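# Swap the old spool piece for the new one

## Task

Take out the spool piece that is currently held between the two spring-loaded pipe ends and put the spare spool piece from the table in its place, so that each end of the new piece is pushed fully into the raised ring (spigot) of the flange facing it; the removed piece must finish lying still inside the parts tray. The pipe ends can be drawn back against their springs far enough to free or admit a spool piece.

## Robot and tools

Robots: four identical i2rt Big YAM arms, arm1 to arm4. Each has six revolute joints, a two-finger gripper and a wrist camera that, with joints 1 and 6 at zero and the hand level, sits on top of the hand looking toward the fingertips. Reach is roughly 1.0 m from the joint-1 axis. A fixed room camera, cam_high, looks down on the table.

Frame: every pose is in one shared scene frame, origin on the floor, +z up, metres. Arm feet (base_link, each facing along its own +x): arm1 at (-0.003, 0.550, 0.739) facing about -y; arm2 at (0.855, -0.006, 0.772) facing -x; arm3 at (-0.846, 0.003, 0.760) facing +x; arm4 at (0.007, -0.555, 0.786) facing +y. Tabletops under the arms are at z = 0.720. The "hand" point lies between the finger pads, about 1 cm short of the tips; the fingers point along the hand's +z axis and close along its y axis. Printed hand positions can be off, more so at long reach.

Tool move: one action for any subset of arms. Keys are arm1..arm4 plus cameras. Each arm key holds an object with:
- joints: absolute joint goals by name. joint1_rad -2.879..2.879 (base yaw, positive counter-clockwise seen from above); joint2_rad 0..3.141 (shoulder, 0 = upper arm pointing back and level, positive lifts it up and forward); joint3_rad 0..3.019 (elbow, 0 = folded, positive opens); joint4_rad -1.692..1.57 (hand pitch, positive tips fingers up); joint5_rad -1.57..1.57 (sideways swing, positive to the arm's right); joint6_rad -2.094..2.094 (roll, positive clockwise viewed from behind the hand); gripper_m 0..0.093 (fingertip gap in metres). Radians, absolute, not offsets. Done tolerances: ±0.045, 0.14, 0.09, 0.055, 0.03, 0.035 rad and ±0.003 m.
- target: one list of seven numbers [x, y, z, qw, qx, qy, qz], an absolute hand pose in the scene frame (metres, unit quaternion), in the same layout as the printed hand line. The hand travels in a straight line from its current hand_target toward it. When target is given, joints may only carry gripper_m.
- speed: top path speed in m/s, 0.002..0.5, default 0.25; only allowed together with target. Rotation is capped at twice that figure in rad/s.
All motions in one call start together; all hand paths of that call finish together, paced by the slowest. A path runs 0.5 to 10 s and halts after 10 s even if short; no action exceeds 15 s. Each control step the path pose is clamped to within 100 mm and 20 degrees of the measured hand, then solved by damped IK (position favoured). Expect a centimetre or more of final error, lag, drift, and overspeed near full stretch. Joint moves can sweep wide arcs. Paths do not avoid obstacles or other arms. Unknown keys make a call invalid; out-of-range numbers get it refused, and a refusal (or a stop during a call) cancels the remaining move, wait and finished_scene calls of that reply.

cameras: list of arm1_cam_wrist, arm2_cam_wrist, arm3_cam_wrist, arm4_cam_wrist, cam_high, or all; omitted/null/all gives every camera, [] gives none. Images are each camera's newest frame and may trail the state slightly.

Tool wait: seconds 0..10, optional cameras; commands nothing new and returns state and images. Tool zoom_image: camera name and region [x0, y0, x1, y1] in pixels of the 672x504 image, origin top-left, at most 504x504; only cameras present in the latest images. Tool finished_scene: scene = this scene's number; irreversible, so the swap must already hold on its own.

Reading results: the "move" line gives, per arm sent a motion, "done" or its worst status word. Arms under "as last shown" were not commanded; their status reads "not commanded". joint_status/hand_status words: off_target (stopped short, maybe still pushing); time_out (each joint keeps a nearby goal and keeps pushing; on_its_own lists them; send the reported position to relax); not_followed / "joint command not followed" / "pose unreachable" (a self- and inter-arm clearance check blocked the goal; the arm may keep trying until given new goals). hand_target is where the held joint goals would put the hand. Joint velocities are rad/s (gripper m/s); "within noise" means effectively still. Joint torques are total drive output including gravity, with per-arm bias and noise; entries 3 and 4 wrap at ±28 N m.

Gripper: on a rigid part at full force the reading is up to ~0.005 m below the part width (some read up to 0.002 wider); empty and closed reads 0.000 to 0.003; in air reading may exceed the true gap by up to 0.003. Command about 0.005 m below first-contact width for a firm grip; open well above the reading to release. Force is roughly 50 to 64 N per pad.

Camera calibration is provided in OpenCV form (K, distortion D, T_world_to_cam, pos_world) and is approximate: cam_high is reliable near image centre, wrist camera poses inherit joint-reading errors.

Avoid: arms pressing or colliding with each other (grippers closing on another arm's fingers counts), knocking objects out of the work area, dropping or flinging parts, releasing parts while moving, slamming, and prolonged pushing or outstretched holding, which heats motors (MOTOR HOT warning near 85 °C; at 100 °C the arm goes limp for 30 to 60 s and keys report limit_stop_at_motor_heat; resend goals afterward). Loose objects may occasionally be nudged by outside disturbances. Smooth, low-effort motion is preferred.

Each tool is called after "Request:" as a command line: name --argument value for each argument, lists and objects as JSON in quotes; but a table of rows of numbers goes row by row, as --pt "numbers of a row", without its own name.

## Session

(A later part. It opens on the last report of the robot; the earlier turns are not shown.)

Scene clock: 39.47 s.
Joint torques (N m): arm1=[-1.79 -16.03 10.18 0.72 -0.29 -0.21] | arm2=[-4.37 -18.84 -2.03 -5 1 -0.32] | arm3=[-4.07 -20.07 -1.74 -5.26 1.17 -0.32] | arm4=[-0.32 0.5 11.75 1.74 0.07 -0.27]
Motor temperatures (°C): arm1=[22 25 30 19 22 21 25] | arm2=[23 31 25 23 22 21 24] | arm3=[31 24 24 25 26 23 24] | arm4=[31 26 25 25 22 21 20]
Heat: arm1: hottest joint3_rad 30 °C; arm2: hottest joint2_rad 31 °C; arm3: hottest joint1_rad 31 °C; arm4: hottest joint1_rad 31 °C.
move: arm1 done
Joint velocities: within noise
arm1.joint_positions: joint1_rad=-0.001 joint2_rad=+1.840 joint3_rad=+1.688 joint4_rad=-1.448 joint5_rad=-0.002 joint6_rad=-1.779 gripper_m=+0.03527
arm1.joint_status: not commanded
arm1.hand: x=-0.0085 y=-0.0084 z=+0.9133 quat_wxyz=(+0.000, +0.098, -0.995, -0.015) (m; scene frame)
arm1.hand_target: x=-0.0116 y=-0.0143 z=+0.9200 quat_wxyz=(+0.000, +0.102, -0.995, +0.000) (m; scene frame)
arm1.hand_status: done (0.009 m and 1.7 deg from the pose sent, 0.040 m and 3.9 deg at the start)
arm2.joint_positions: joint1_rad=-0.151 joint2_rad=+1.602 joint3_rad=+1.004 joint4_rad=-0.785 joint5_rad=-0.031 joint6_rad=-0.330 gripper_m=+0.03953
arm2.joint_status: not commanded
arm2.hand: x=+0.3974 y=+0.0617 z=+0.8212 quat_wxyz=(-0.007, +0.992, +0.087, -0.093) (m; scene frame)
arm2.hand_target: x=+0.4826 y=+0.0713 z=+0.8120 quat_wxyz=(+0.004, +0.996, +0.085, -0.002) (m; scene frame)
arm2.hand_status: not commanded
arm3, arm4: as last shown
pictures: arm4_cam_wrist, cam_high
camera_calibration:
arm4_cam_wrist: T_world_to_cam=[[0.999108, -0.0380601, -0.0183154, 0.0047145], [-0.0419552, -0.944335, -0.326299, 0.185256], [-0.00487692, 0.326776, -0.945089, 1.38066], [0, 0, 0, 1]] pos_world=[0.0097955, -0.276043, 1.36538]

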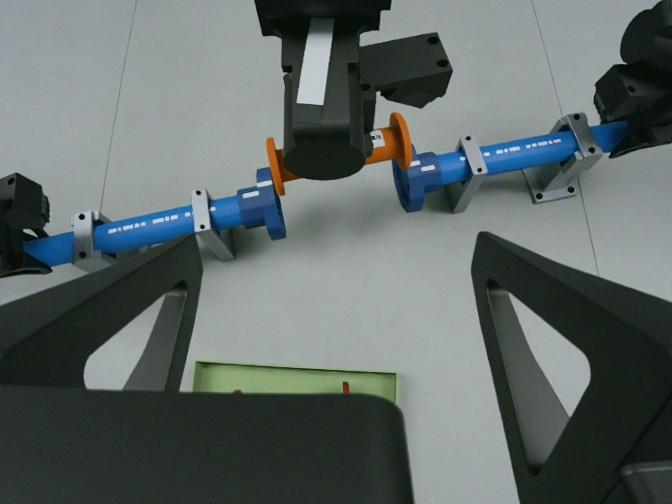

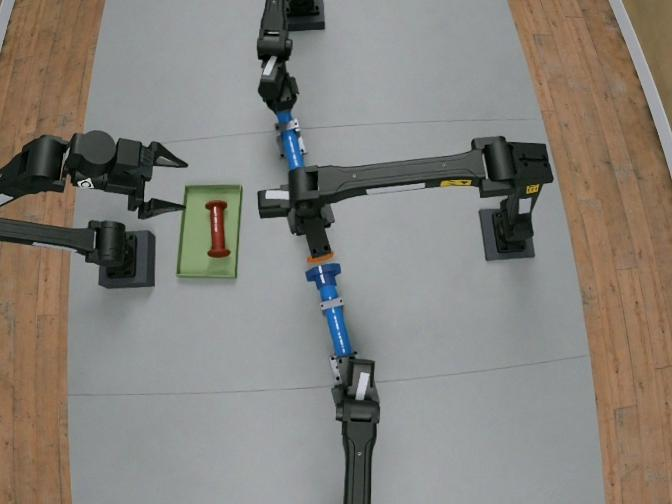

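Request:
move --arm1 '{"target":[-0.0125,-0.016,0.848,0,-0.1045,0.9945,0],"speed":0.1}' --cameras '["cam_high","arm4_cam_wrist"]'

Request:
zoom_image --camera "arm4_cam_wrist" --region '[220, 100, 480, 280]'

Request:
zoom_image --camera "cam_high" --region '[270, 170, 390, 310]'

Scene clock: 41.43 s.
Joint torques (N m): arm1=[-2.37 -16.38 9.85 0.72 -0.27 -0.16] | arm2=[-4.25 -18.96 -2.02 -5 1 -0.33] | arm3=[-4.07 -20.01 -1.81 -5.22 1.16 -0.31] | arm4=[-0.56 0.44 11.74 1.78 0.08 -0.28]
Motor temperatures (°C): arm1=[22 25 30 19 22 21 25] | arm2=[23 31 25 23 22 21 24] | arm3=[31 24 24 25 26 23 24] | arm4=[31 26 26 25 22 21 20]
Heat: arm1: hottest joint3_rad 30 °C; arm2: hottest joint2_rad 31 °C; arm3: hottest joint1_rad 31 °C; arm4: hottest joint1_rad 31 °C.
move: arm1 done
Joint velocities: within noise
arm1.joint_positions: joint1_rad=-0.001 joint2_rad=+1.885 joint3_rad=+1.563 joint4_rad=-1.276 joint5_rad=-0.002 joint6_rad=-1.786 gripper_m=+0.03527
arm1.joint_status: not commanded
arm1.hand: x=-0.0089 y=-0.0092 z=+0.8422 quat_wxyz=(+0.000, +0.102, -0.995, -0.014) (m; scene frame)
arm1.hand_target: x=-0.0125 y=-0.0159 z=+0.8481 quat_wxyz=(+0.000, +0.104, -0.995, +0.000) (m; scene frame)
arm1.hand_status: done (0.010 m and 1.6 deg from the pose sent, 0.066 m and 1.8 deg at the start)
arm2, arm4: as last shown
arm3.joint_positions: joint1_rad=-0.155 joint2_rad=+1.592 joint3_rad=+0.989 joint4_rad=-0.800 joint5_rad=-0.041 joint6_rad=-0.368 gripper_m=+0.03957
arm3.joint_status: not commanded
arm3.hand: x=-0.3987 y=-0.0663 z=+0.8115 quat_wxyz=(-0.089, +0.100, -0.991, +0.005) (m; scene frame)
arm3.hand_target: x=-0.4821 y=-0.0803 z=+0.8011 quat_wxyz=(-0.001, +0.086, -0.996, -0.004) (m; scene frame)
arm3.hand_status: not commanded
pictures: arm4_cam_wrist, cam_high
camera_calibration:
arm4_cam_wrist: T_world_to_cam=[[0.999108, -0.0380601, -0.0183154, 0.0047145], [-0.0419552, -0.944335, -0.326299, 0.185256], [-0.00487692, 0.326776, -0.945089, 1.38066], [0, 0, 0, 1]] pos_world=[0.0097955, -0.276043, 1.36538]

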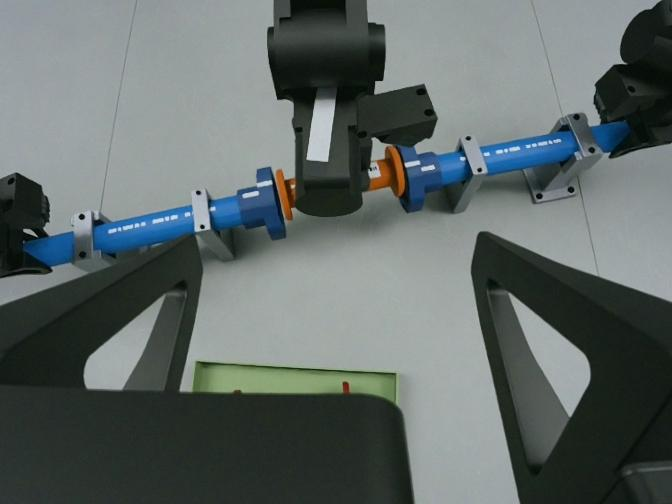

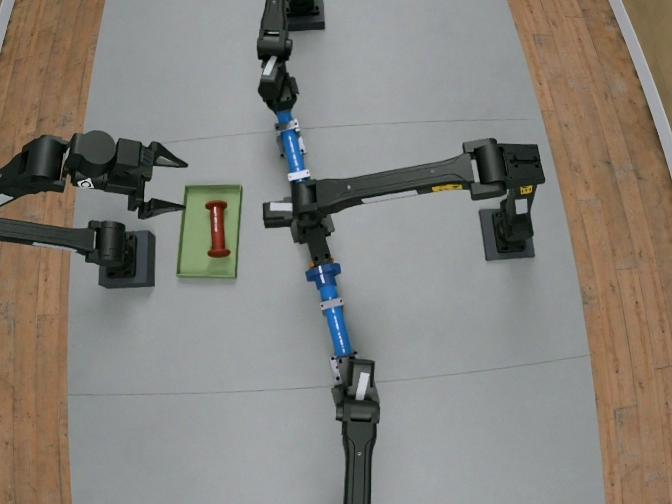

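Scaled by 1.938 from the camera's 672x504 image, which has a finer 960x720 frame.

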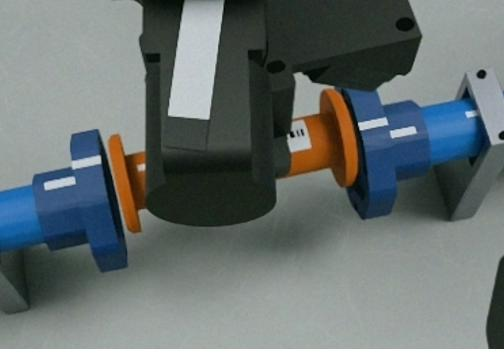

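Scaled by 3.600 from the camera's 672x504 image, which has a finer 960x720 frame.

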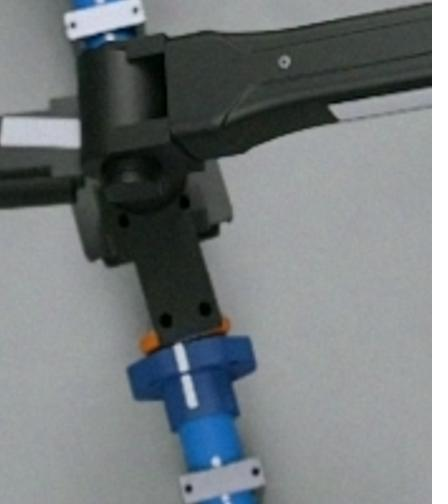

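Request:
move --arm1 '{"target":[-0.0125,-0.0165,0.828,0,-0.1045,0.9945,0],"speed":0.06}' --cameras '["cam_high","arm4_cam_wrist"]'

Request:
zoom_image --camera "arm4_cam_wrist" --region '[220, 100, 480, 280]'

Scene clock: 44.87 s.
Joint torques (N m): arm1=[-2.2 -16.5 9.72 0.7 -0.26 -0.22] | arm2=[-4.25 -18.78 -2.06 -5 1 -0.32] | arm3=[-4.25 -20.07 -1.73 -5.24 1.17 -0.32] | arm4=[-0.5 0.32 11.7 1.81 0.05 -0.28]
Motor temperatures (°C): arm1=[22 25 30 19 22 21 25] | arm2=[23 32 25 23 22 21 24] | arm3=[31 25 24 25 26 23 24] | arm4=[31 26 26 25 22 21 20]
Heat: arm1: hottest joint3_rad 30 °C; arm2: hottest joint2_rad 32 °C; arm3: hottest joint1_rad 31 °C; arm4: hottest joint1_rad 31 °C.
move: arm1 done
Joint velocities: within noise
arm1.joint_positions: joint1_rad=-0.001 joint2_rad=+1.900 joint3_rad=+1.537 joint4_rad=-1.230 joint5_rad=-0.002 joint6_rad=-1.786 gripper_m=+0.03527
arm1.joint_status: not commanded
arm1.hand: x=-0.0090 y=-0.0101 z=+0.8246 quat_wxyz=(+0.001, +0.102, -0.995, -0.011) (m; scene frame)
arm1.hand_target: x=-0.0126 y=-0.0164 z=+0.8280 quat_wxyz=(+0.000, +0.104, -0.995, +0.000) (m; scene frame)
arm1.hand_status: done (0.008 m and 1.3 deg from the pose sent, 0.016 m and 1.6 deg at the start)
arm2, arm3, arm4: as last shown
pictures: arm4_cam_wrist, cam_high
camera_calibration:
arm4_cam_wrist: T_world_to_cam=[[0.999121, -0.0378386, -0.0180297, 0.00438545], [-0.0416526, -0.944344, -0.326313, 0.18527], [-0.004679, 0.326777, -0.94509, 1.38066], [0, 0, 0, 1]] pos_world=[0.00979548, -0.276042, 1.36538]

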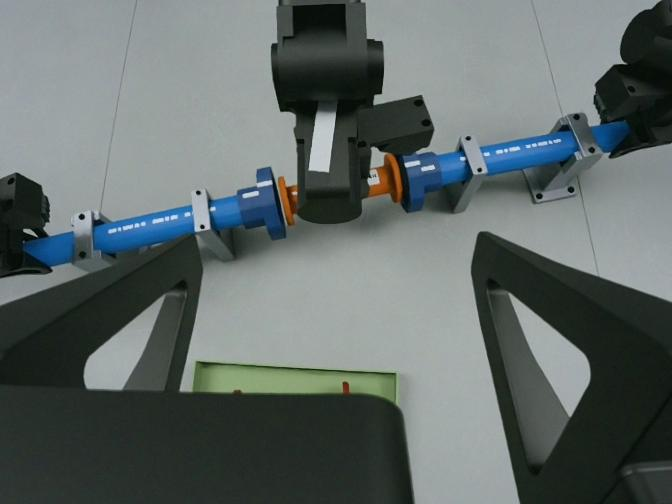

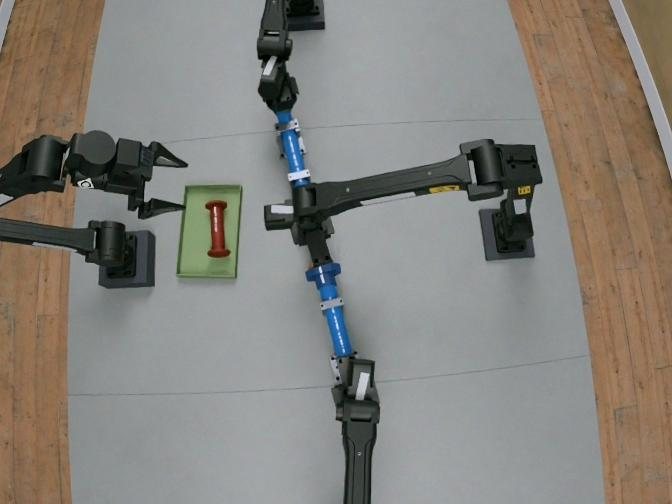

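Scaled by 1.938 from the camera's 672x504 image, which has a finer 960x720 frame.

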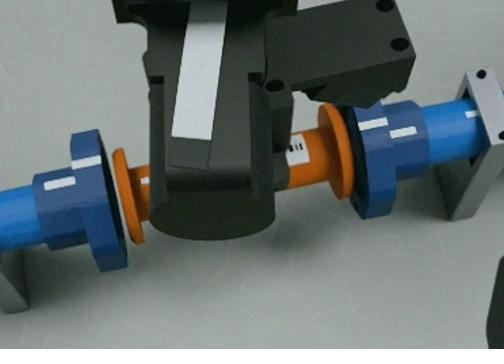

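Request:
move --arm1 '{"target":[-0.0125,-0.0165,0.824,0,-0.094,0.9956,0],"speed":0.06}' --cameras '[]'

Request:
move --arm2 '{"target":[0.405,0.061,0.817,0,0.9964,0.0846,0],"speed":0.04}' --arm3 '{"target":[-0.405,-0.072,0.806,0,-0.0846,0.9964,0],"speed":0.04}' --cameras '["arm4_cam_wrist","cam_high"]'

Request:
zoom_image --camera "arm4_cam_wrist" --region '[220, 120, 440, 260]'

Scene clock: 46.40 s.
Joint torques (N m): arm1=[-2.26 -15.74 9.61 0.98 -0.31 0.04] | arm2=[-4.37 -18.96 -2.02 -4.97 1 -0.32] | arm3=[-4.07 -20.01 -1.8 -5.27 1.17 -0.32] | arm4=[-0.62 0.56 11.73 1.8 0.07 -0.28]
Motor temperatures (°C): arm1=[22 25 30 19 22 21 25] | arm2=[23 32 25 23 22 21 24] | arm3=[31 25 24 25 26 23 24] | arm4=[31 26 26 25 22 21 20]
Heat: arm1: hottest joint3_rad 30 °C; arm2: hottest joint2_rad 32 °C; arm3: hottest joint1_rad 31 °C; arm4: hottest joint1_rad 31 °C.
move: arm1 done
Joint velocities: within noise
arm1.joint_positions: joint1_rad=-0.001 joint2_rad=+1.901 joint3_rad=+1.532 joint4_rad=-1.221 joint5_rad=-0.002 joint6_rad=-1.786 gripper_m=+0.03527
arm1.joint_status: not commanded
arm1.hand: x=-0.0090 y=-0.0107 z=+0.8229 quat_wxyz=(+0.001, +0.102, -0.995, -0.009) (m; scene frame)
arm1.hand_target: x=-0.0126 y=-0.0164 z=+0.8241 quat_wxyz=(+0.000, +0.094, -0.996, +0.000) (m; scene frame)
arm1.hand_status: done (0.007 m and 1.4 deg from the pose sent, 0.007 m and 1.6 deg at the start)
arm2, arm3, arm4: as last shown
pictures: none
No camera images: "cameras" was empty.

Scene clock: 48.97 s.
Joint torques (N m): arm1=[-2.14 -16.5 9.78 0.75 -0.19 0.01] | arm2=[-0.79 -12.86 5.85 -2.58 0.53 0.07] | arm3=[-0.97 -13.57 7.75 -2.85 0.73 0.08] | arm4=[-0.21 0.5 11.73 1.78 0.07 -0.28]
Motor temperatures (°C): arm1=[22 25 30 19 22 21 25] | arm2=[23 32 25 23 22 21 24] | arm3=[31 25 24 25 26 23 24] | arm4=[31 26 26 25 22 21 20]
Heat: arm1: hottest joint3_rad 30 °C; arm2: hottest joint2_rad 32 °C; arm3: hottest joint1_rad 31 °C; arm4: hottest joint1_rad 31 °C.
move: arm2 off_target; arm3 off_target
Joint velocities: within noise
arm1.joint_positions: joint1_rad=-0.002 joint2_rad=+1.904 joint3_rad=+1.528 joint4_rad=-1.221 joint5_rad=-0.005 joint6_rad=-1.784 gripper_m=+0.03527
arm1.joint_status: not commanded
arm1.hand: x=-0.0093 y=-0.0088 z=+0.8196 quat_wxyz=(-0.001, +0.100, -0.995, -0.013) (m; scene frame)
arm1.hand_target: x=-0.0124 y=-0.0164 z=+0.8241 quat_wxyz=(+0.000, +0.094, -0.996, +0.000) (m; scene frame)
arm1.hand_status: not commanded
arm2.joint_positions: joint1_rad=-0.136 joint2_rad=+1.681 joint3_rad=+1.122 joint4_rad=-0.912 joint5_rad=-0.011 joint6_rad=-0.314 gripper_m=+0.03953
arm2.joint_status: not commanded
arm2.hand: x=+0.3806 y=+0.0602 z=+0.8234 quat_wxyz=(-0.005, +0.995, +0.086, -0.049) (m; scene frame)
arm2.hand_target: x=+0.4043 y=+0.0608 z=+0.8177 quat_wxyz=(+0.000, +0.996, +0.085, -0.001) (m; scene frame)
arm2.hand_status: off_target (0.025 m and 5.6 deg from the pose sent, 0.009 m and 10.7 deg at the start)
arm3.joint_positions: joint1_rad=-0.140 joint2_rad=+1.666 joint3_rad=+1.101 joint4_rad=-0.913 joint5_rad=-0.023 joint6_rad=-0.349 gripper_m=+0.03957
arm3.joint_status: not commanded
arm3.hand: x=-0.3808 y=-0.0652 z=+0.8146 quat_wxyz=(-0.051, +0.098, -0.994, +0.003) (m; scene frame)
arm3.hand_target: x=-0.4045 y=-0.0715 z=+0.8068 quat_wxyz=(-0.001, +0.085, -0.996, +0.000) (m; scene frame)
arm3.hand_status: off_target (0.027 m and 6.0 deg from the pose sent, 0.010 m and 10.4 deg at the start)
arm4: as last shown
pictures: arm4_cam_wrist, cam_high
camera_calibration:
arm4_cam_wrist: T_world_to_cam=[[0.999121, -0.0378386, -0.0180297, 0.00438545], [-0.0416526, -0.944344, -0.326313, 0.18527], [-0.004679, 0.326777, -0.94509, 1.38066], [0, 0, 0, 1]] pos_world=[0.00979548, -0.276042, 1.36538]

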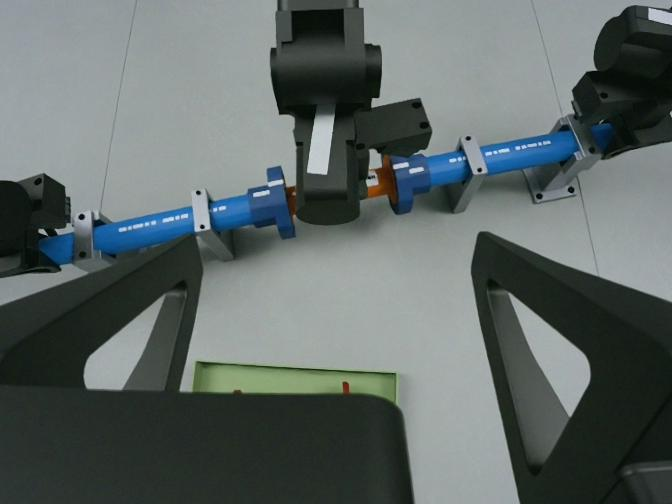

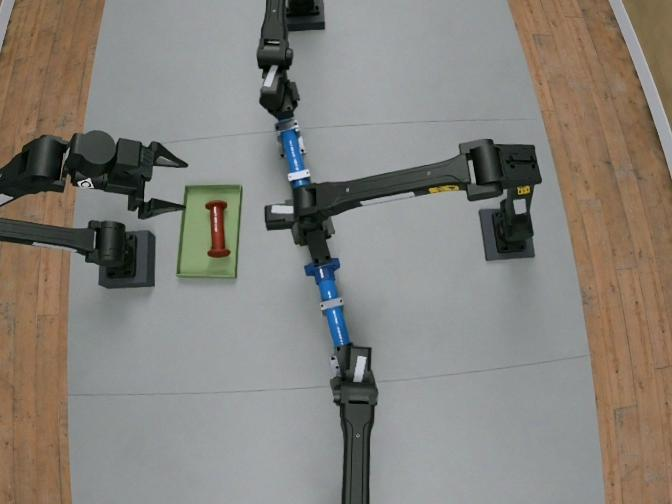

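Scaled by 2.291 from the camera's 672x504 image, which has a finer 960x720 frame.

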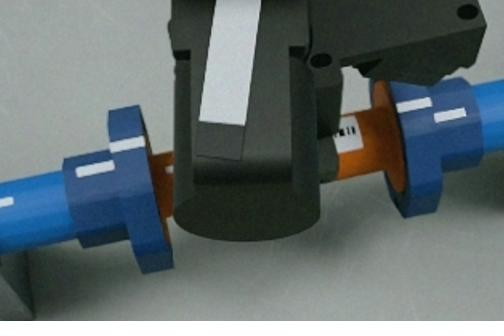

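Request:
move --arm2 '{"target":[0.368,0.055,0.817,0,0.9964,0.0846,0],"speed":0.04}' --arm3 '{"target":[-0.370,-0.068,0.806,0,-0.0846,0.9964,0],"speed":0.04}' --cameras '[]'

Request:
move --arm2 '{"joints":{"gripper_m":0.08}}' --arm3 '{"joints":{"gripper_m":0.08}}' --cameras '["arm4_cam_wrist","cam_high"]'

Request:
zoom_image --camera "arm4_cam_wrist" --region '[220, 120, 440, 260]'

Request:
zoom_image --camera "cam_high" --region '[240, 80, 480, 400]'

Scene clock: 51.80 s.
Joint torques (N m): arm1=[-2.37 -15.97 9.8 0.36 -0.2 -0.07] | arm2=[0.44 -11.05 8.49 0.08 0.13 0.2] | arm3=[0.09 -11.58 11.11 -0.05 0.13 0.18] | arm4=[-0.73 0.44 11.7 1.85 0.06 -0.27]
Motor temperatures (°C): arm1=[22 25 30 19 22 21 25] | arm2=[23 32 25 23 22 21 25] | arm3=[30 25 25 25 26 23 25] | arm4=[31 26 26 25 22 21 20]
Heat: arm1: hottest joint3_rad 30 °C; arm2: hottest joint2_rad 32 °C; arm3: hottest joint1_rad 30 °C; arm4: hottest joint1_rad 31 °C.
move: arm2 off_target; arm3 off_target
Joint velocities: within noise
arm1, arm4: as last shown
arm1.joint_positions: joint1_rad=-0.002 joint2_rad=+1.904 joint3_rad=+1.528 joint4_rad=-1.220 joint5_rad=-0.005 joint6_rad=-1.774 gripper_m=+0.03527
arm1.hand: x=-0.0093 y=-0.0092 z=+0.8196 quat_wxyz=(-0.001, +0.095, -0.995, -0.012) (m; scene frame)
arm2.joint_positions: joint1_rad=-0.129 joint2_rad=+1.730 joint3_rad=+1.193 joint4_rad=-1.016 joint5_rad=-0.001 joint6_rad=-0.305 gripper_m=+0.03953
arm2.joint_status: not commanded
arm2.hand: x=+0.3783 y=+0.0591 z=+0.8235 quat_wxyz=(-0.001, +0.996, +0.085, -0.008) (m; scene frame)
arm2.hand_target: x=+0.3684 y=+0.0550 z=+0.8171 quat_wxyz=(+0.000, +0.996, +0.085, -0.001) (m; scene frame)
arm2.hand_status: off_target (0.013 m and 0.9 deg from the pose sent, 0.015 m and 5.7 deg at the start)
arm3.joint_positions: joint1_rad=-0.135 joint2_rad=+1.710 joint3_rad=+1.164 joint4_rad=-1.007 joint5_rad=-0.010 joint6_rad=-0.343 gripper_m=+0.03957
arm3.joint_status: not commanded
arm3.hand: x=-0.3791 y=-0.0651 z=+0.8150 quat_wxyz=(-0.013, +0.097, -0.995, +0.000) (m; scene frame)
arm3.hand_target: x=-0.3704 y=-0.0679 z=+0.8060 quat_wxyz=(-0.001, +0.085, -0.996, +0.000) (m; scene frame)
arm3.hand_status: off_target (0.013 m and 2.0 deg from the pose sent, 0.014 m and 6.0 deg at the start)
pictures: none
No camera images: "cameras" was empty.

Scene clock: 52.53 s.
Joint torques (N m): arm1=[-1.96 -16.32 10.02 0.61 -0.22 -0.07] | arm2=[0.5 -13.16 8.39 0.03 0.12 0.19] | arm3=[0.09 -13.68 10.92 0.2 -0.04 0.08] | arm4=[-0.38 0.56 11.74 1.77 0.06 -0.28]
Motor temperatures (°C): arm1=[22 25 30 19 22 21 25] | arm2=[23 32 25 23 22 20 24] | arm3=[30 25 25 25 26 23 25] | arm4=[31 26 26 25 22 21 20]
Heat: arm1: hottest joint3_rad 30 °C; arm2: hottest joint2_rad 32 °C; arm3: hottest joint1_rad 30 °C; arm4: hottest joint1_rad 31 °C.
move: arm2 done; arm3 done
Joint velocities: within noise
arm1, arm4: as last shown
arm2.joint_positions: joint1_rad=-0.129 joint2_rad=+1.753 joint3_rad=+1.193 joint4_rad=-1.017 joint5_rad=-0.001 joint6_rad=-0.305 gripper_m=+0.07991
arm2.joint_status: all done
arm2.hand: x=+0.3804 y=+0.0588 z=+0.8128 quat_wxyz=(+0.002, +0.996, +0.085, +0.004) (m; scene frame)
arm2.hand_target: x=+0.3685 y=+0.0550 z=+0.8169 quat_wxyz=(+0.000, +0.996, +0.085, +0.000) (m; scene frame)
arm2.hand_status: not commanded
arm3.joint_positions: joint1_rad=-0.135 joint2_rad=+1.733 joint3_rad=+1.165 joint4_rad=-1.014 joint5_rad=-0.006 joint6_rad=-0.330 gripper_m=+0.07985
arm3.joint_status: all done
arm3.hand: x=-0.3825 y=-0.0653 z=+0.8050 quat_wxyz=(+0.002, +0.090, -0.996, -0.002) (m; scene frame)
arm3.hand_target: x=-0.3705 y=-0.0679 z=+0.8060 quat_wxyz=(-0.001, +0.085, -0.996, +0.000) (m; scene frame)
arm3.hand_status: not commanded
pictures: arm4_cam_wrist, cam_high
camera_calibration:
arm4_cam_wrist: T_world_to_cam=[[0.999121, -0.0378386, -0.0180297, 0.00438545], [-0.0416526, -0.944344, -0.326313, 0.18527], [-0.004679, 0.326777, -0.94509, 1.38066], [0, 0, 0, 1]] pos_world=[0.00979548, -0.276042, 1.36538]

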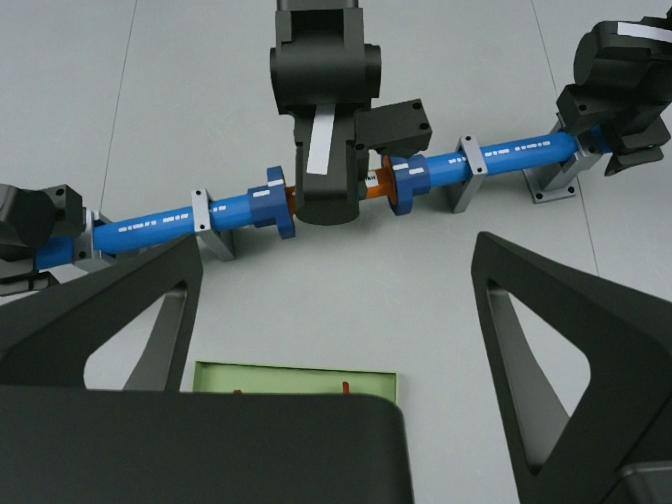

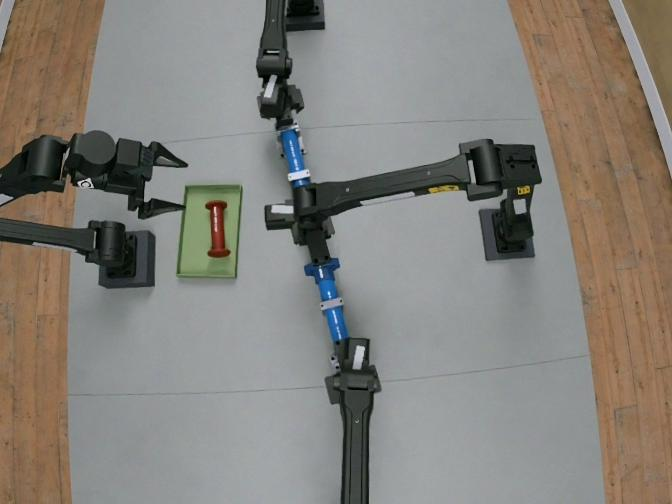

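Scaled by 2.291 from the camera's 672x504 image, which has a finer 960x720 frame.

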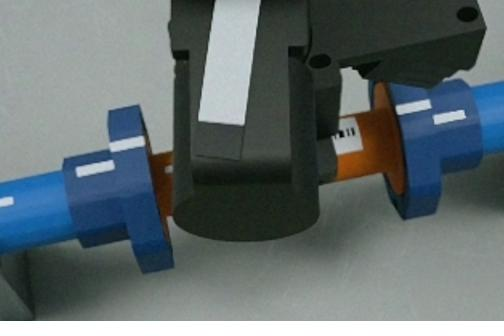

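Scaled by 1.575 from the camera's 672x504 image, which has a finer 960x720 frame.

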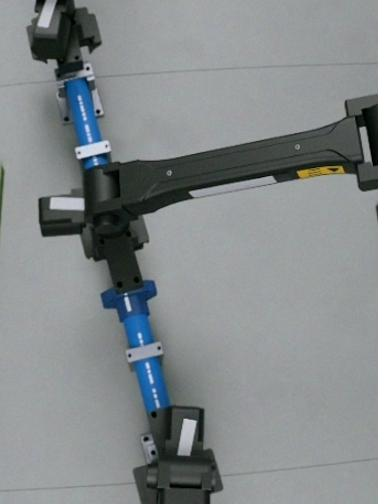

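Looks seated at both. Release arm1 gradually.

Request:
move --arm1 '{"joints":{"gripper_m":0.05}}' --cameras '["arm4_cam_wrist","arm1_cam_wrist"]'

Request:
zoom_image --camera "arm4_cam_wrist" --region '[220, 120, 440, 260]'

Scene clock: 53.23 s.
Joint torques (N m): arm1=[-1.96 -16.38 9.91 0.68 -0.19 -0.09] | arm2=[0.38 -13.1 8.4 0.09 0.13 0.2] | arm3=[0.09 -13.74 10.93 0.21 -0.04 0.08] | arm4=[-0.38 0.62 11.7 1.78 0.07 -0.27]
Motor temperatures (°C): arm1=[22 25 30 19 22 21 25] | arm2=[23 31 26 23 22 20 24] | arm3=[30 25 25 25 26 23 24] | arm4=[31 26 26 25 22 21 20]
Heat: arm1: hottest joint3_rad 30 °C; arm2: hottest joint2_rad 31 °C; arm3: hottest joint1_rad 30 °C; arm4: hottest joint1_rad 31 °C.
move: arm1 done
Joint velocities: within noise
arm1.joint_positions: joint1_rad=-0.002 joint2_rad=+1.904 joint3_rad=+1.528 joint4_rad=-1.220 joint5_rad=-0.005 joint6_rad=-1.774 gripper_m=+0.04986
arm1.joint_status: all done
arm1.hand: x=-0.0093 y=-0.0092 z=+0.8196 quat_wxyz=(-0.001, +0.095, -0.995, -0.012) (m; scene frame)
arm1.hand_target: x=-0.0124 y=-0.0164 z=+0.8241 quat_wxyz=(+0.000, +0.094, -0.996, +0.000) (m; scene frame)
arm1.hand_status: not commanded
arm2, arm3: as last shown
arm2.joint_positions: joint1_rad=-0.129 joint2_rad=+1.753 joint3_rad=+1.193 joint4_rad=-1.018 joint5_rad=-0.001 joint6_rad=-0.305 gripper_m=+0.07995
arm2.hand: x=+0.3805 y=+0.0588 z=+0.8128 quat_wxyz=(+0.002, +0.996, +0.085, +0.004) (m; scene frame)
arm3.joint_positions: joint1_rad=-0.135 joint2_rad=+1.733 joint3_rad=+1.165 joint4_rad=-1.014 joint5_rad=-0.006 joint6_rad=-0.330 gripper_m=+0.07989
arm4.joint_positions: joint1_rad=+0.007 joint2_rad=+0.700 joint3_rad=+1.182 joint4_rad=-1.101 joint5_rad=+0.000 joint6_rad=+0.016 gripper_m=+0.07995
arm4.joint_status: not commanded
arm4.hand: x=+0.0083 y=-0.2407 z=+1.2465 quat_wxyz=(-0.323, +0.622, -0.635, -0.325) (m; scene frame)
arm4.hand_target: x=+0.0105 y=-0.2411 z=+1.2562 quat_wxyz=(-0.333, +0.622, -0.629, -0.327) (m; scene frame)
arm4.hand_status: not commanded
pictures: arm1_cam_wrist, arm4_cam_wrist
camera_calibration:
arm1_cam_wrist: T_world_to_cam=[[0.197876, -0.979996, -0.0212751, 0.00914245], [-0.789712, -0.172238, 0.588803, -0.488174], [-0.580689, -0.099709, -0.807997, 0.782759], [0, 0, 0, 1]] pos_world=[0.0672139, 0.00292578, 0.920099]
arm4_cam_wrist: T_world_to_cam=[[0.999121, -0.0378386, -0.0180297, 0.00438545], [-0.0416526, -0.944344, -0.326313, 0.18527], [-0.004679, 0.326777, -0.94509, 1.38066], [0, 0, 0, 1]] pos_world=[0.00979548, -0.276042, 1.36538]

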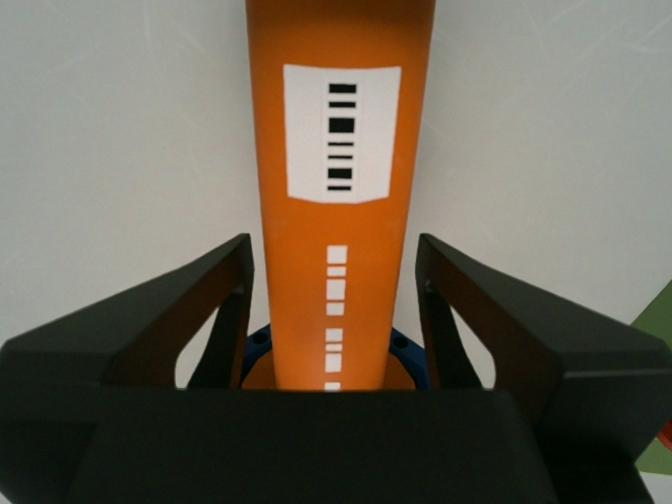

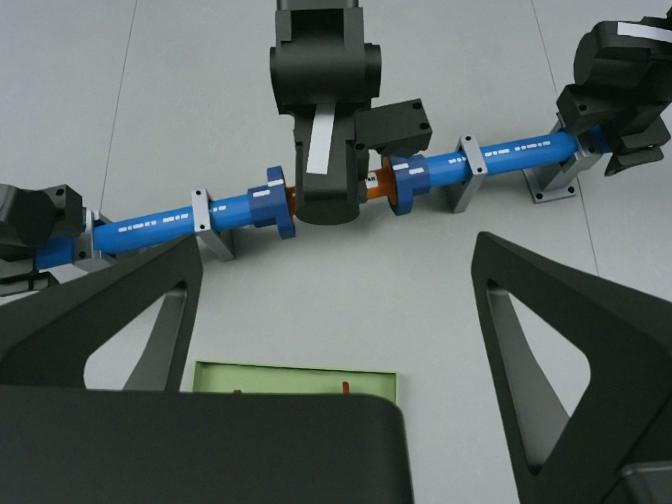

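Scaled by 2.291 from the camera's 672x504 image, which has a finer 960x720 frame.

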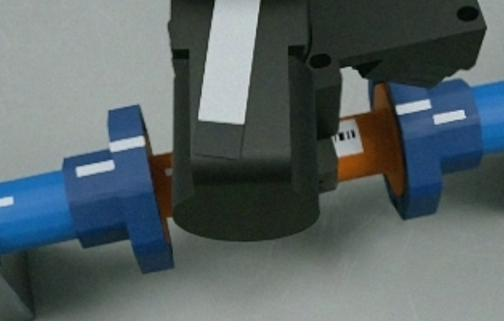

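Request:
move --arm1 '{"joints":{"gripper_m":0.075}}' --cameras '[]'

Request:
move --arm1 '{"target":[-0.0125,-0.010,1.0,0,-0.094,0.9956,0],"speed":0.12}' --arm2 '{"target":[0.381,0.0588,0.98,0,0.9964,0.0846,0]}' --arm3 '{"target":[-0.3825,-0.0653,0.98,0,-0.0846,0.9964,0]}' --cameras '[]'

Request:
move --arm1 '{"target":[-0.0125,0.2,1.1,0,-0.094,0.9956,0]}' --cameras '["arm4_cam_wrist","cam_high"]'

Request:
zoom_image --camera "arm4_cam_wrist" --region '[220, 120, 440, 260]'

Request:
zoom_image --camera "cam_high" --region '[240, 80, 480, 400]'

Scene clock: 54.33 s.
Joint torques (N m): arm1=[-1.32 -16.38 10 1.16 -0.24 -0.17] | arm2=[0.5 -13.33 8.4 0.08 0.12 0.18] | arm3=[-0.03 -13.74 10.93 0.24 -0.04 0.07] | arm4=[-0.44 0.44 11.75 1.8 0.06 -0.27]
Motor temperatures (°C): arm1=[22 25 30 19 22 21 25] | arm2=[23 31 26 23 22 20 24] | arm3=[30 25 25 24 26 23 24] | arm4=[31 26 26 25 22 21 20]
Heat: arm1: hottest joint3_rad 30 °C; arm2: hottest joint2_rad 31 °C; arm3: hottest joint1_rad 30 °C; arm4: hottest joint1_rad 31 °C.
move: arm1 done
Joint velocities: within noise
arm1.joint_positions: joint1_rad=-0.002 joint2_rad=+1.904 joint3_rad=+1.528 joint4_rad=-1.220 joint5_rad=-0.005 joint6_rad=-1.774 gripper_m=+0.07483
arm1.joint_status: all done
arm1.hand: x=-0.0093 y=-0.0092 z=+0.8196 quat_wxyz=(-0.001, +0.095, -0.995, -0.012) (m; scene frame)
arm1.hand_target: x=-0.0124 y=-0.0164 z=+0.8241 quat_wxyz=(+0.000, +0.094, -0.996, +0.000) (m; scene frame)
arm1.hand_status: not commanded
arm2, arm3, arm4: as last shown
arm3.joint_positions: joint1_rad=-0.135 joint2_rad=+1.733 joint3_rad=+1.165 joint4_rad=-1.014 joint5_rad=-0.006 joint6_rad=-0.329 gripper_m=+0.07989
pictures: none
No camera images: "cameras" was empty.

Scene clock: 56.57 s.
Joint torques (N m): arm1=[-1.9 -16.09 14.38 -0.1 -0.17 -0.06] | arm2=[-0.38 -14.39 10.21 -0.03 0.11 0.1] | arm3=[0.15 -15.79 13.49 0.01 -0.06 0.07] | arm4=[-0.38 0.44 11.71 1.85 0.06 -0.28]
Motor temperatures (°C): arm1=[22 25 30 19 22 21 25] | arm2=[23 31 26 23 22 20 24] | arm3=[30 25 25 24 25 23 24] | arm4=[31 26 26 25 22 21 20]
Heat: arm1: hottest joint3_rad 30 °C; arm2: hottest joint2_rad 31 °C; arm3: hottest joint1_rad 30 °C; arm4: hottest joint1_rad 31 °C.
move: arm1 off_target; arm2 off_target; arm3 off_target
Joint velocities: within noise
arm1.joint_positions: joint1_rad=-0.004 joint2_rad=+1.814 joint3_rad=+1.820 joint4_rad=-1.622 joint5_rad=-0.005 joint6_rad=-1.774 gripper_m=+0.07491
arm1.joint_status: not commanded
arm1.hand: x=-0.0091 y=+0.0001 z=+0.9776 quat_wxyz=(-0.002, +0.094, -0.995, -0.022) (m; scene frame)
arm1.hand_target: x=-0.0125 y=-0.0090 z=+0.9999 quat_wxyz=(+0.000, +0.094, -0.996, +0.000) (m; scene frame)
arm1.hand_status: off_target (0.025 m and 2.6 deg from the pose sent, 0.180 m and 1.4 deg at the start)
arm2.joint_positions: joint1_rad=-0.129 joint2_rad=+1.604 joint3_rad=+1.412 joint4_rad=-1.420 joint5_rad=-0.001 joint6_rad=-0.305 gripper_m=+0.07995
arm2.joint_status: not commanded
arm2.hand: x=+0.3924 y=+0.0573 z=+0.9595 quat_wxyz=(+0.006, +0.996, +0.085, +0.021) (m; scene frame)
arm2.hand_target: x=+0.3819 y=+0.0588 z=+0.9800 quat_wxyz=(+0.000, +0.996, +0.085, +0.000) (m; scene frame)
arm2.hand_status: off_target (0.024 m and 2.5 deg from the pose sent, 0.167 m and 0.5 deg at the start)
arm3.joint_positions: joint1_rad=-0.135 joint2_rad=+1.587 joint3_rad=+1.403 joint4_rad=-1.450 joint5_rad=-0.006 joint6_rad=-0.329 gripper_m=+0.07989
arm3.joint_status: not commanded
arm3.hand: x=-0.3964 y=-0.0627 z=+0.9558 quat_wxyz=(+0.027, +0.090, -0.996, -0.008) (m; scene frame)
arm3.hand_target: x=-0.3837 y=-0.0651 z=+0.9800 quat_wxyz=(+0.000, +0.085, -0.996, +0.000) (m; scene frame)
arm3.hand_status: off_target (0.028 m and 3.2 deg from the pose sent, 0.175 m and 0.7 deg at the start)
arm4: as last shown
pictures: none
No camera images: "cameras" was empty.

Scene clock: 58.40 s.
Joint torques (N m): arm1=[-2.2 -6.42 9.57 0.18 -0.26 -0.19] | arm2=[-0.38 -14.39 10.18 0.01 0.12 0.09] | arm3=[0.09 -15.79 13.49 0.1 -0.05 0.07] | arm4=[-0.5 0.5 11.7 1.83 0.08 -0.28]
Motor temperatures (°C): arm1=[22 25 30 19 22 21 25] | arm2=[23 31 26 23 22 20 24] | arm3=[30 25 26 24 25 23 24] | arm4=[31 26 27 25 22 21 20]
Heat: arm1: hottest joint3_rad 30 °C; arm2: hottest joint2_rad 31 °C; arm3: hottest joint1_rad 30 °C; arm4: hottest joint1_rad 31 °C.
move: arm1 off_target
Joint velocities: within noise
arm1.joint_positions: joint1_rad=-0.017 joint2_rad=+1.205 joint3_rad=+1.465 joint4_rad=-1.699 joint5_rad=-0.005 joint6_rad=-1.780 gripper_m=+0.07491
arm1.joint_status: not commanded
arm1.hand: x=-0.0100 y=+0.1989 z=+1.1022 quat_wxyz=(+0.008, +0.091, -0.994, +0.066) (m; scene frame)
arm1.hand_target: x=-0.0124 y=+0.1999 z=+1.0993 quat_wxyz=(+0.007, +0.094, -0.994, +0.057) (m; scene frame)
arm1.hand_status: off_target (0.004 m and 7.6 deg from the pose sent, 0.234 m and 2.6 deg at the start; a joint's target at an end of its range on 36 of 55 steps)
arm2, arm3, arm4: as last shown
arm2.joint_positions: joint1_rad=-0.129 joint2_rad=+1.604 joint3_rad=+1.412 joint4_rad=-1.421 joint5_rad=-0.001 joint6_rad=-0.305 gripper_m=+0.07995
arm2.hand: x=+0.3925 y=+0.0573 z=+0.9595 quat_wxyz=(+0.006, +0.996, +0.085, +0.021) (m; scene frame)
arm3.hand_target: x=-0.3836 y=-0.0651 z=+0.9800 quat_wxyz=(+0.000, +0.085, -0.996, +0.000) (m; scene frame)
pictures: arm4_cam_wrist, cam_high
camera_calibration:
arm4_cam_wrist: T_world_to_cam=[[0.999121, -0.0378386, -0.0180297, 0.00438545], [-0.0416526, -0.944344, -0.326313, 0.18527], [-0.004679, 0.326777, -0.94509, 1.38066], [0, 0, 0, 1]] pos_world=[0.00979548, -0.276042, 1.36538]

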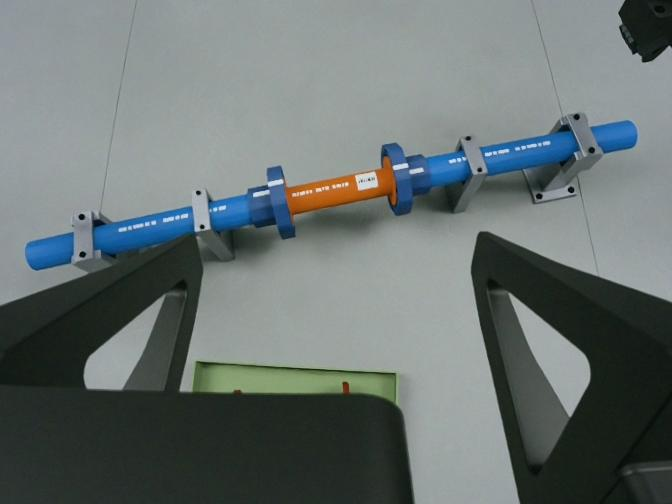

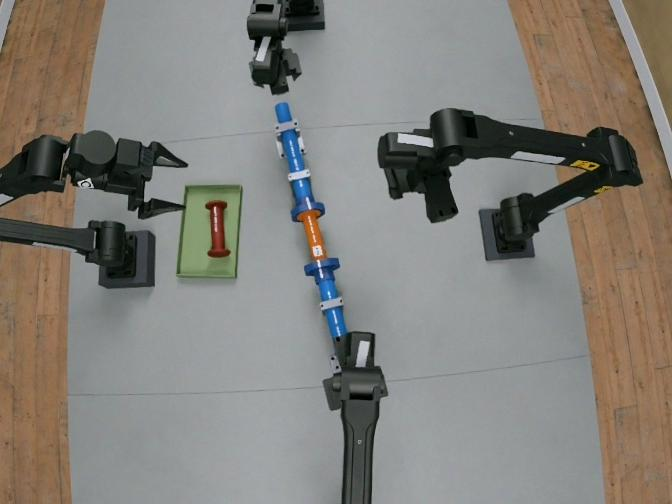

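Scaled by 2.291 from the camera's 672x504 image, which has a finer 960x720 frame.

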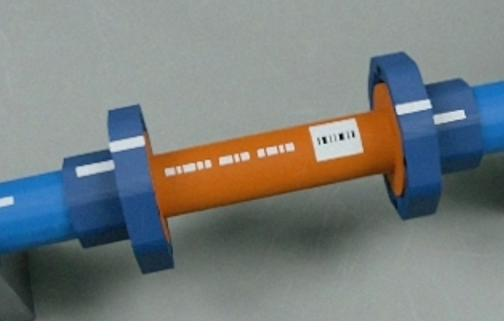

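Scaled by 1.575 from the camera's 672x504 image, which has a finer 960x720 frame.

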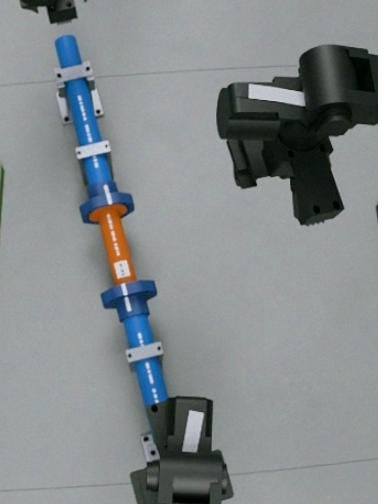

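Request:
finished_scene --scene 2

The scene is finished: the task was done.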